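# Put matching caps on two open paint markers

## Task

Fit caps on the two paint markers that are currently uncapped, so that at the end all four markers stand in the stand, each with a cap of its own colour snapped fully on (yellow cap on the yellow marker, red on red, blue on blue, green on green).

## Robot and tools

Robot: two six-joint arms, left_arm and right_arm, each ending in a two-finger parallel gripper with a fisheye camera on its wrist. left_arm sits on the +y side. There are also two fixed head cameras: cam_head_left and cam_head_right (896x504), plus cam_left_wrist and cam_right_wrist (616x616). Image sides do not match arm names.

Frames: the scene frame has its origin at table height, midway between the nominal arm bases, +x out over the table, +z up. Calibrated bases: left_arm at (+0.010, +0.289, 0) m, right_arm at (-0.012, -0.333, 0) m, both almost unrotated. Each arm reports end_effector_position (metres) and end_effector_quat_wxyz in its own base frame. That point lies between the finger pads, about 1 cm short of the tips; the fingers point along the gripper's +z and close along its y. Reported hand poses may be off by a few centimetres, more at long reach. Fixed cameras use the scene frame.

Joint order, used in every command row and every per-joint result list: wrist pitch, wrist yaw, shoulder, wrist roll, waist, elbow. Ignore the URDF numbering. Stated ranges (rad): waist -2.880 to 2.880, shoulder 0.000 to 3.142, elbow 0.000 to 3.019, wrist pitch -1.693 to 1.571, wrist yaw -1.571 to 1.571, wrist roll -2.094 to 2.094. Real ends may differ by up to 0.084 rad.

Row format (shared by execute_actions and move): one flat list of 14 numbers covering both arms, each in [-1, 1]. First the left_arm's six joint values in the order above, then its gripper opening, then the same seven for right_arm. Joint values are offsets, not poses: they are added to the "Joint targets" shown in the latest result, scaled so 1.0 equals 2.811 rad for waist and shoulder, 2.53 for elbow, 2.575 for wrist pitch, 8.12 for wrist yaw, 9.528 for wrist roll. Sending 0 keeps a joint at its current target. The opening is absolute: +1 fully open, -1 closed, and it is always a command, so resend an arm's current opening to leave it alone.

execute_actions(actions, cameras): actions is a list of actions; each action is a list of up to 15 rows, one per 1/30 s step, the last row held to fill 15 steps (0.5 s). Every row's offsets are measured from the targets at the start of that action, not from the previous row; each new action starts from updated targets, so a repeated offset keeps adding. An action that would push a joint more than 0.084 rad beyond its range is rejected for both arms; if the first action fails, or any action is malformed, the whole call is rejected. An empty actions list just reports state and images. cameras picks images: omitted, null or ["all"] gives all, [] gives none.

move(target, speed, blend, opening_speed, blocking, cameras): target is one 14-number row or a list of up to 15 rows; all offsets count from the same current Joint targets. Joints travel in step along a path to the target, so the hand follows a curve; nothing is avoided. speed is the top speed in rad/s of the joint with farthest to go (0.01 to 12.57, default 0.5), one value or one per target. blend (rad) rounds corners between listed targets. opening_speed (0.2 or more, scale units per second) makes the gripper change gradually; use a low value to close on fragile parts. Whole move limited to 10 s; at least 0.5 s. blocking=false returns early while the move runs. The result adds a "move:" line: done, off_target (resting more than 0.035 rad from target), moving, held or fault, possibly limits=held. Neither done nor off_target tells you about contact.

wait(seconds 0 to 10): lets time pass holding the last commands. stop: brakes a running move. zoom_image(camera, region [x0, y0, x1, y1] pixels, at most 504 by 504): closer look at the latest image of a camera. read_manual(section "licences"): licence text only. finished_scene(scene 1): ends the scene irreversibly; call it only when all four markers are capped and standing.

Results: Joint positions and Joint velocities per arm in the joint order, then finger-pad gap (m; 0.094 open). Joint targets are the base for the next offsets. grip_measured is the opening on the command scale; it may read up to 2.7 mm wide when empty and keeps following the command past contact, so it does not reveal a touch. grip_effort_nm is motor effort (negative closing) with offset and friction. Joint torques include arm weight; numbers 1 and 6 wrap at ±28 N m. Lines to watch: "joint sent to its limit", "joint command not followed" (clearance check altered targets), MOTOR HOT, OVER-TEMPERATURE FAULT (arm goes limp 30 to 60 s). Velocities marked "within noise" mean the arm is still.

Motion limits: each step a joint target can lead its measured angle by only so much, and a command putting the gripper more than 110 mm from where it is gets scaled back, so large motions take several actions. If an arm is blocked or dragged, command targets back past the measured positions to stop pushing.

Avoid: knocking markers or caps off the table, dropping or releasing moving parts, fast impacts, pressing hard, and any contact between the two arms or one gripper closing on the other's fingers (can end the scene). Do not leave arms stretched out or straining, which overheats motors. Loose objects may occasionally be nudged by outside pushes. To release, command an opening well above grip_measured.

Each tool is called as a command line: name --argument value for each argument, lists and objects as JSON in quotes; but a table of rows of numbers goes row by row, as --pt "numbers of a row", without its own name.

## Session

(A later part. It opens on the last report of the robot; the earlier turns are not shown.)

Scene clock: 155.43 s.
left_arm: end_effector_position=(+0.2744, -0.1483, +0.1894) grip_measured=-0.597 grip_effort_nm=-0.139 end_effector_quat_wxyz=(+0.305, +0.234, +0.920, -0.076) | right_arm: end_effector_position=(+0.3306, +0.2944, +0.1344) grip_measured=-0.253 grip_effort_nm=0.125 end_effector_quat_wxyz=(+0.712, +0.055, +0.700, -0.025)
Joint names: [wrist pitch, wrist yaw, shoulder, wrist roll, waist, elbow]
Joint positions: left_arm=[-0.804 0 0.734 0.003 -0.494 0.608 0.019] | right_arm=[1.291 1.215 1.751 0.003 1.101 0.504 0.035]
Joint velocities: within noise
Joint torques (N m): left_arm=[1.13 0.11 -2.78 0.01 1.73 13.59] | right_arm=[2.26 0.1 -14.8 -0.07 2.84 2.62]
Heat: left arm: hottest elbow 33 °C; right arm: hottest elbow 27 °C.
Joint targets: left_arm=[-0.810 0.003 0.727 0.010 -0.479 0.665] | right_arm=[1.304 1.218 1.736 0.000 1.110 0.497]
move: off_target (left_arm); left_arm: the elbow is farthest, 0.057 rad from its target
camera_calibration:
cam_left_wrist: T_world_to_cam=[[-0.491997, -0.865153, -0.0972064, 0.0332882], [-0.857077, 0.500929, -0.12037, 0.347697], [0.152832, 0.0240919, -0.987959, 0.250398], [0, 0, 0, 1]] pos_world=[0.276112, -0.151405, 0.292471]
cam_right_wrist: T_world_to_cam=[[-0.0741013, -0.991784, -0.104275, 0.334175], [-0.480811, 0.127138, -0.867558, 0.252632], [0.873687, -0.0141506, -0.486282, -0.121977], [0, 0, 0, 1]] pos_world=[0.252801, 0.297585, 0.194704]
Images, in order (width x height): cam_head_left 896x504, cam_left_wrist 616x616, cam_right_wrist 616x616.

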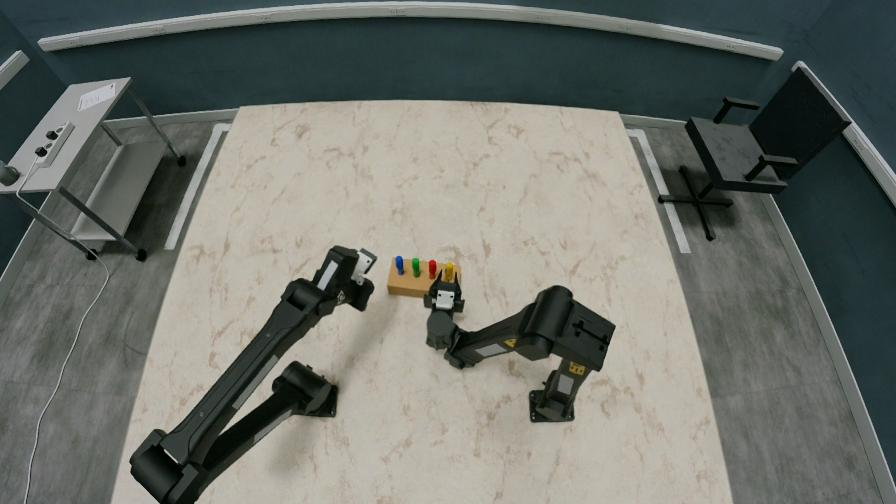

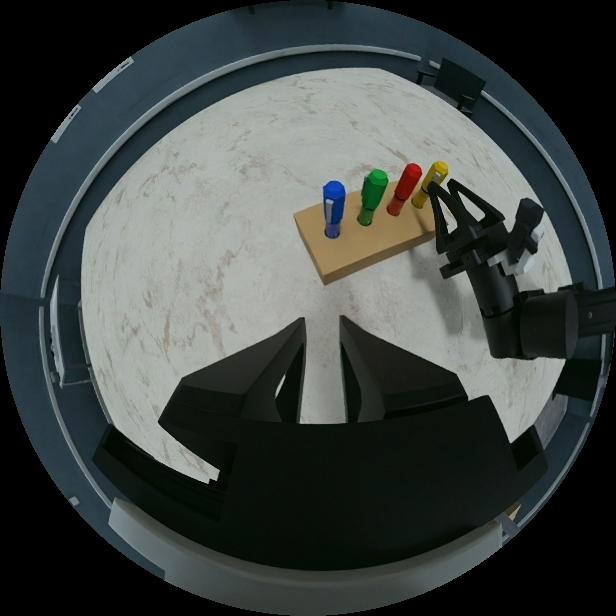

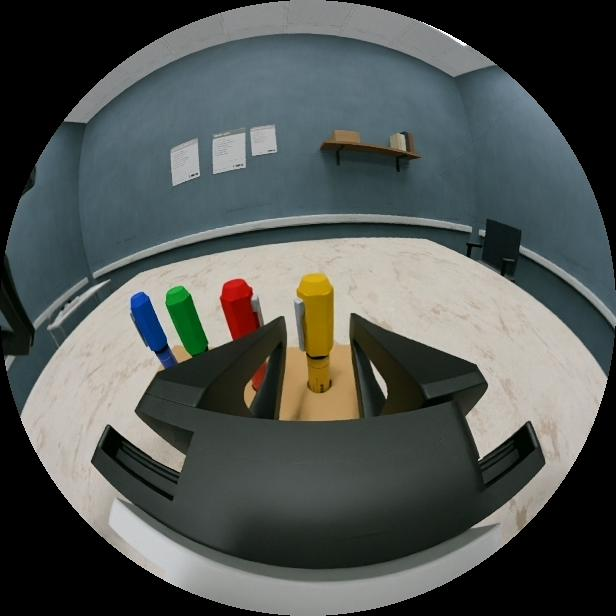

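move --pt "0 0 0 0 0 0 -0.6 0.00272 0.00837 -0.00509 0 0.02419 -0.0083 -0.25" --pt "0 0 0 0 0 0 -0.6 -0.03845 0.0298 -0.04678 0 0.08609 -0.02016 -0.25" --pt "0 0 0 0 0 0 -0.6 -0.03845 0.0298 -0.04678 0 -0.13163 -0.02016 -0.25" --speed '[0.15,0.3,0.5]' --blend '[0.01,0.02,0]' --cameras '["cam_head_left","cam_head_right","cam_left_wrist"]'

Scene clock: 158.30 s.
left_arm: end_effector_position=(+0.2744, -0.1483, +0.1894) grip_measured=-0.597 grip_effort_nm=-0.139 end_effector_quat_wxyz=(+0.305, +0.234, +0.920, -0.076) | right_arm: end_effector_position=(+0.3750, +0.1139, +0.1596) grip_measured=-0.253 grip_effort_nm=0.115 end_effector_quat_wxyz=(+0.671, +0.263, +0.654, -0.229)
Joint names: [wrist pitch, wrist yaw, shoulder, wrist roll, waist, elbow]
Joint positions: left_arm=[-0.804 0 0.734 0.003 -0.494 0.608 0.019] | right_arm=[1.214 1.457 1.618 0.003 0.747 0.455 0.035]
Joint velocities: within noise
Joint torques (N m): left_arm=[1.14 0.12 -2.78 0.01 1.73 13.57] | right_arm=[1.32 0.06 -12.81 -0.07 1.32 2.96]
Heat: left arm: hottest elbow 33 °C; right arm: hottest elbow 27 °C.
Joint targets: left_arm=[-0.810 0.003 0.727 0.010 -0.479 0.665] | right_arm=[1.205 1.460 1.605 0.000 0.740 0.446]
move: off_target (left_arm); left_arm: the elbow is farthest, 0.057 rad from its target
camera_calibration:
cam_left_wrist: T_world_to_cam=[[-0.491997, -0.865153, -0.0972064, 0.0332882], [-0.857077, 0.500929, -0.12037, 0.347697], [0.152832, 0.0240919, -0.987959, 0.250398], [0, 0, 0, 1]] pos_world=[0.276112, -0.151405, 0.292471]
Images, in order (width x height): cam_head_left 896x504, cam_head_right 896x504, cam_left_wrist 616x616.

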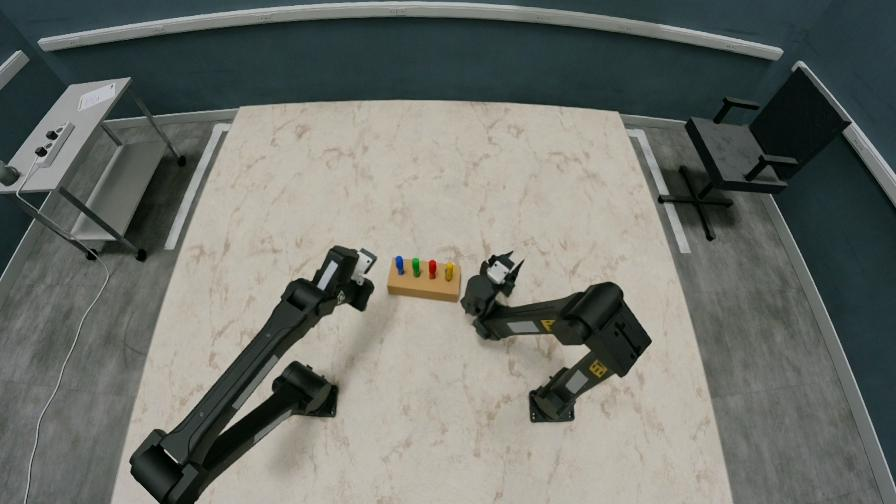

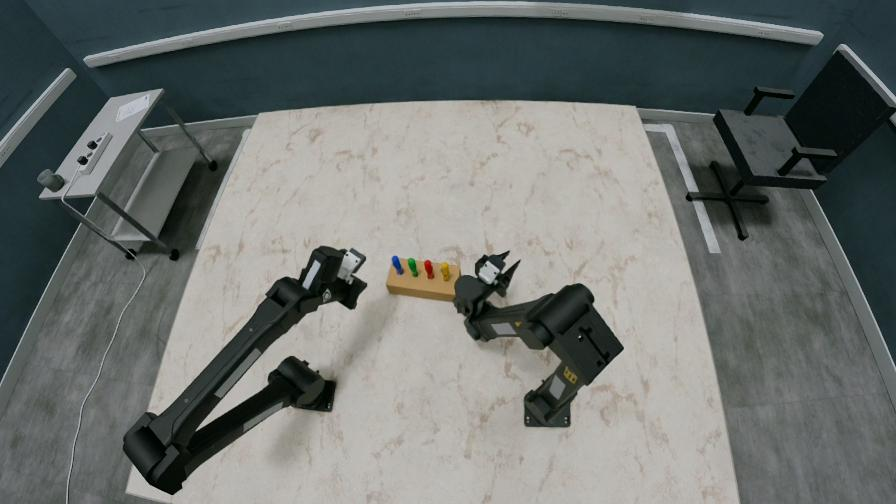

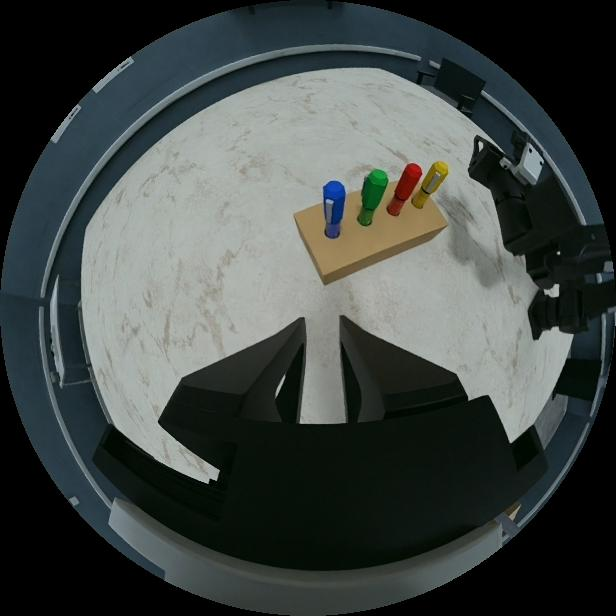

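zoom_image --camera "cam_left_wrist" --region '[380, 140, 460, 220]'

zoom_image --camera "cam_left_wrist" --region '[310, 160, 390, 240]'

zoom_image --camera "cam_head_left" --region '[385, 250, 465, 310]'

zoom_image --camera "cam_head_right" --region '[380, 250, 460, 310]'

Scaled by 6.300 from the camera's 616x616 image, which has a finer 880x880 frame.

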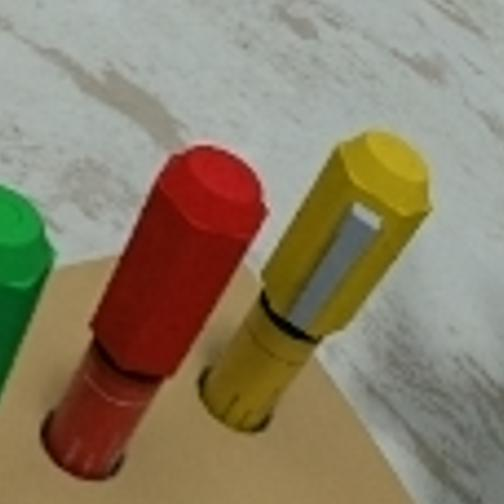

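Scaled by 6.300 from the camera's 616x616 image, which has a finer 880x880 frame.

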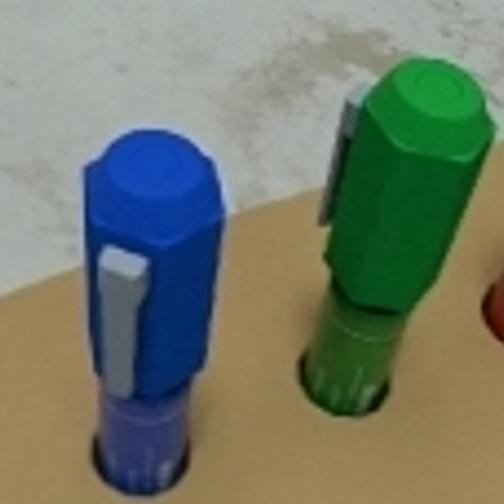

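Scaled by 6.300 from the camera's 896x504 image, which has a finer 1280x720 frame.

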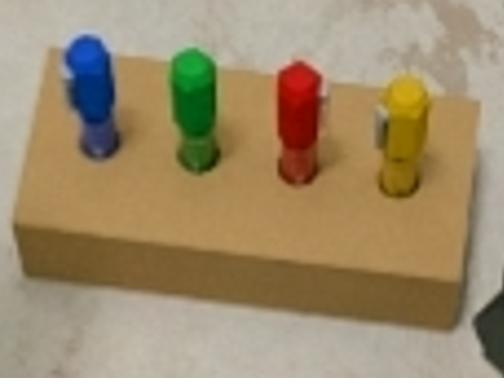

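Scaled by 6.300 from the camera's 896x504 image, which has a finer 1280x720 frame.

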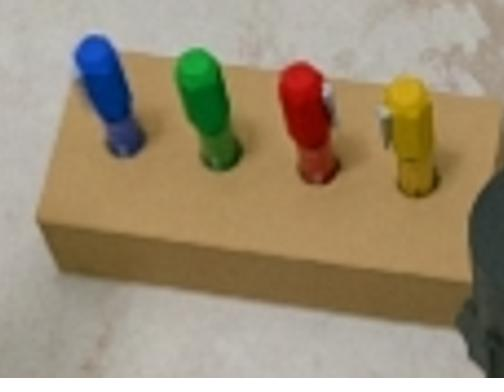

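zoom_image --camera "cam_left_wrist" --region '[406, 174, 442, 210]'

zoom_image --camera "cam_left_wrist" --region '[384, 182, 420, 218]'

zoom_image --camera "cam_left_wrist" --region '[350, 195, 386, 231]'

zoom_image --camera "cam_left_wrist" --region '[316, 208, 352, 244]'

Scaled by 14.000 from the camera's 616x616 image, which has a finer 880x880 frame.

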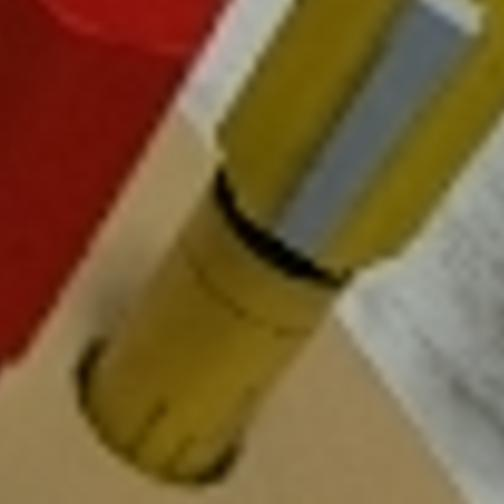

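Scaled by 14.000 from the camera's 616x616 image, which has a finer 880x880 frame.

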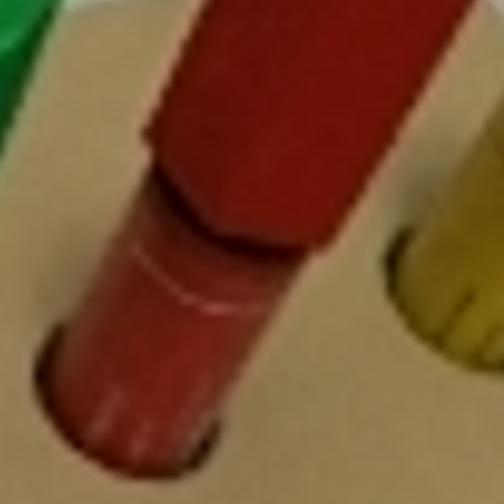

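Scaled by 14.000 from the camera's 616x616 image, which has a finer 880x880 frame.

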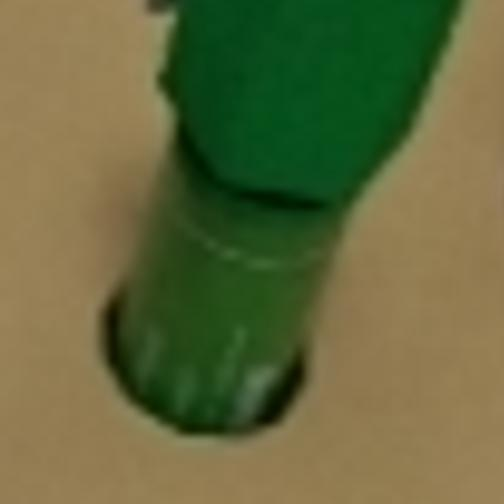

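Scaled by 14.000 from the camera's 616x616 image, which has a finer 880x880 frame.

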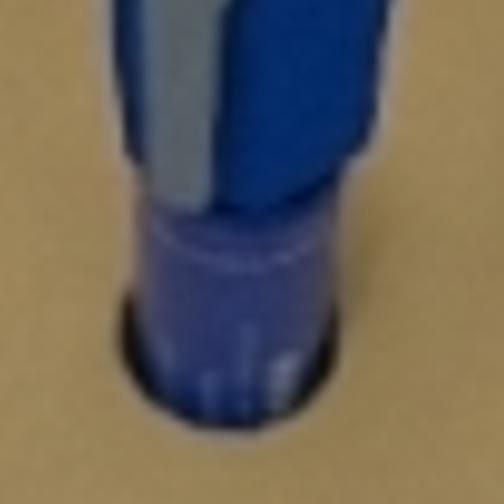

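zoom_image --camera "cam_head_left" --region '[428, 255, 458, 275]'

zoom_image --camera "cam_head_left" --region '[395, 251, 425, 271]'

zoom_image --camera "cam_head_right" --region '[422, 255, 452, 275]'

zoom_image --camera "cam_head_right" --region '[390, 251, 420, 271]'

Scaled by 16.800 from the camera's 896x504 image, which has a finer 1280x720 frame.

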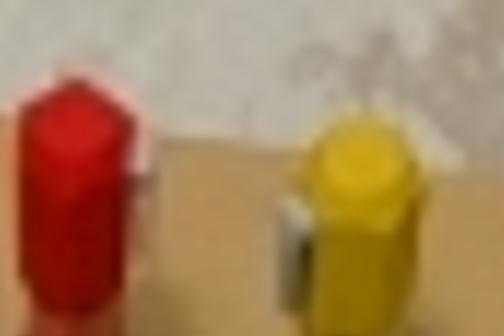

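Scaled by 16.800 from the camera's 896x504 image, which has a finer 1280x720 frame.

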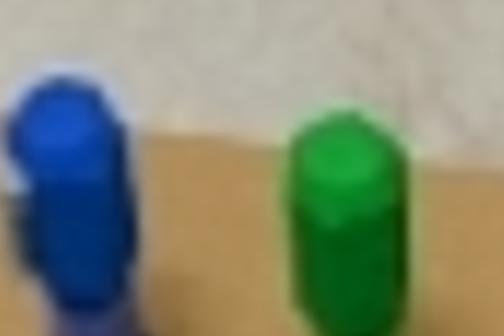

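Scaled by 16.800 from the camera's 896x504 image, which has a finer 1280x720 frame.

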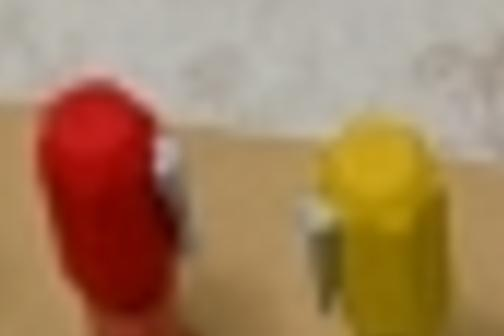

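Scaled by 16.800 from the camera's 896x504 image, which has a finer 1280x720 frame.

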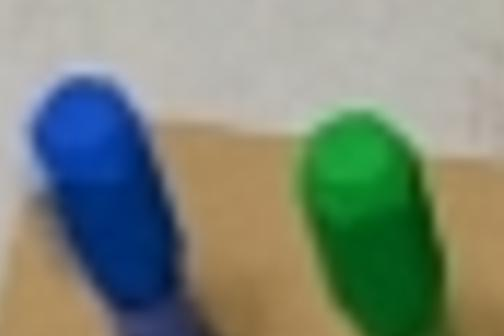

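move --pt "0 0 0 0 0 0 -0.6 0 0 0 0 0.21914 0 -0.25" --pt "0 0 0 0 0 0 -0.6 0.0998 0 0.10459 0 0.21914 0.02292 -0.25" --speed '[0.6,0.35]' --blend '[0.02,0]' --cameras '["cam_right_wrist","cam_left_wrist"]'

Scene clock: 163.80 s.
left_arm: end_effector_position=(+0.2744, -0.1483, +0.1894) grip_measured=-0.597 grip_effort_nm=-0.139 end_effector_quat_wxyz=(+0.305, +0.234, +0.920, -0.076) | right_arm: end_effector_position=(+0.2469, +0.3157, +0.1013) grip_measured=-0.253 grip_effort_nm=0.115 end_effector_quat_wxyz=(+0.709, +0.060, +0.702, -0.016)
Joint names: [wrist pitch, wrist yaw, shoulder, wrist roll, waist, elbow]
Joint positions: left_arm=[-0.804 0 0.734 0.003 -0.494 0.608 0.019] | right_arm=[1.449 1.458 1.875 0.003 1.349 0.486 0.035]
Joint velocities: within noise
Joint torques (N m): left_arm=[1.14 0.12 -2.78 0 1.73 13.57] | right_arm=[2.07 0.04 -11.4 -0.07 2.67 3.26]
Heat: left arm: hottest elbow 34 °C; right arm: hottest elbow 26 °C.
Joint targets: left_arm=[-0.810 0.003 0.727 0.010 -0.479 0.665] | right_arm=[1.462 1.460 1.899 0.000 1.356 0.504]
move: off_target (left_arm); left_arm: the elbow is farthest, 0.057 rad from its target
camera_calibration:
cam_left_wrist: T_world_to_cam=[[-0.491997, -0.865153, -0.0972064, 0.0332882], [-0.857077, 0.500929, -0.12037, 0.347697], [0.152832, 0.0240919, -0.987959, 0.250398], [0, 0, 0, 1]] pos_world=[0.276112, -0.151405, 0.292471]
cam_right_wrist: T_world_to_cam=[[-0.069943, -0.989912, -0.123216, 0.346065], [-0.487006, 0.141683, -0.86183, 0.17733], [0.870594, -0.000271858, -0.492003, -0.067689], [0, 0, 0, 1]] pos_world=[0.169495, 0.317431, 0.162166]
Images, in order (width x height): cam_left_wrist 616x616, cam_right_wrist 616x616.

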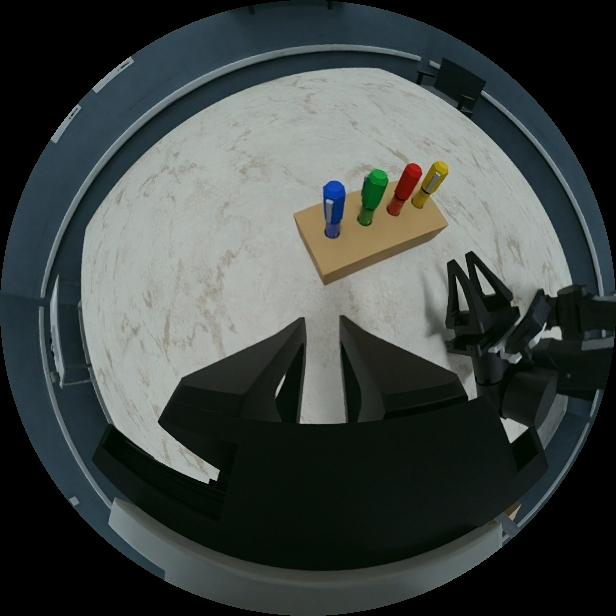

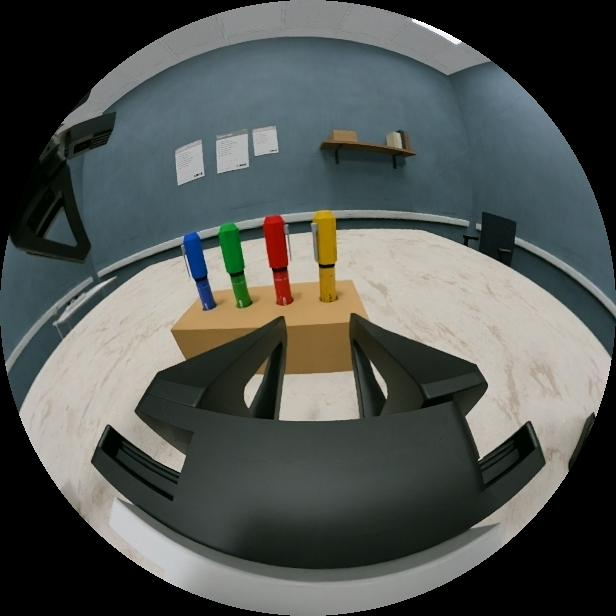

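zoom_image --camera "cam_right_wrist" --region '[260, 240, 350, 320]'

zoom_image --camera "cam_right_wrist" --region '[305, 250, 345, 285]'

zoom_image --camera "cam_right_wrist" --region '[261, 252, 301, 287]'

zoom_image --camera "cam_right_wrist" --region '[180, 250, 260, 320]'

Scaled by 5.600 from the camera's 616x616 image, which has a finer 880x880 frame.

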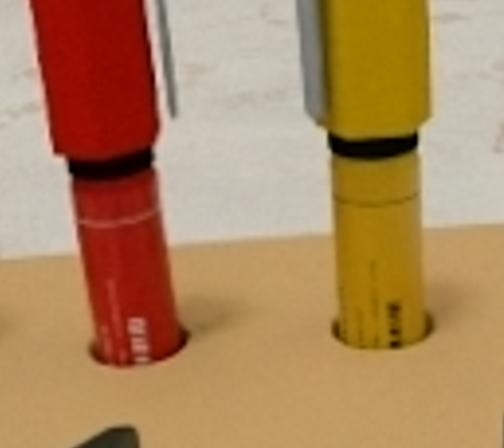

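Scaled by 12.600 from the camera's 616x616 image, which has a finer 880x880 frame.

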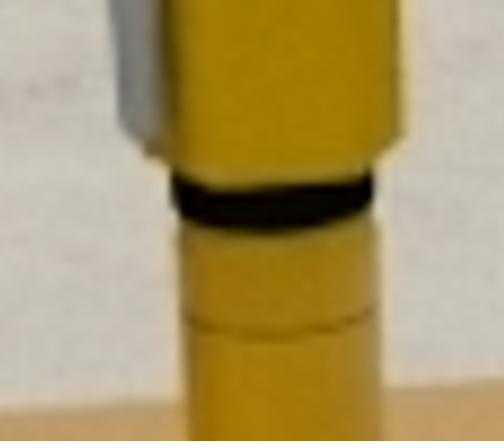

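Scaled by 12.600 from the camera's 616x616 image, which has a finer 880x880 frame.

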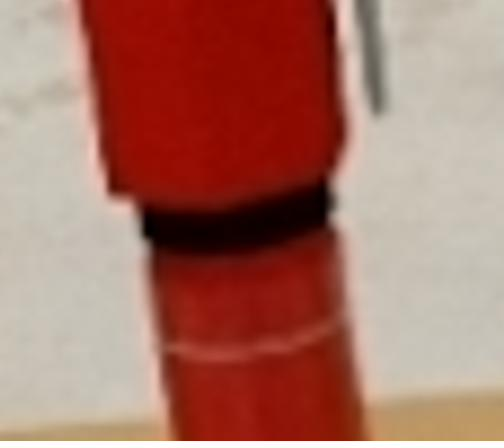

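Scaled by 6.300 from the camera's 616x616 image, which has a finer 880x880 frame.

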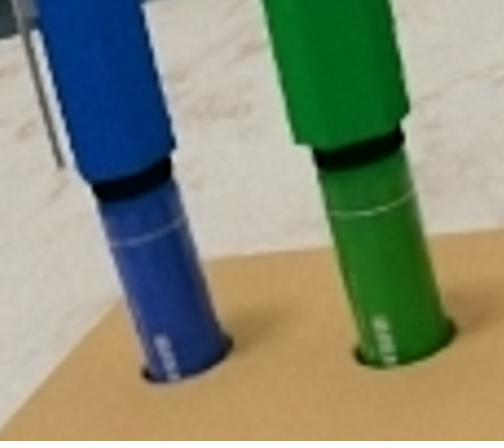

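finished_scene --scene 1

The scene is finished: the task was done.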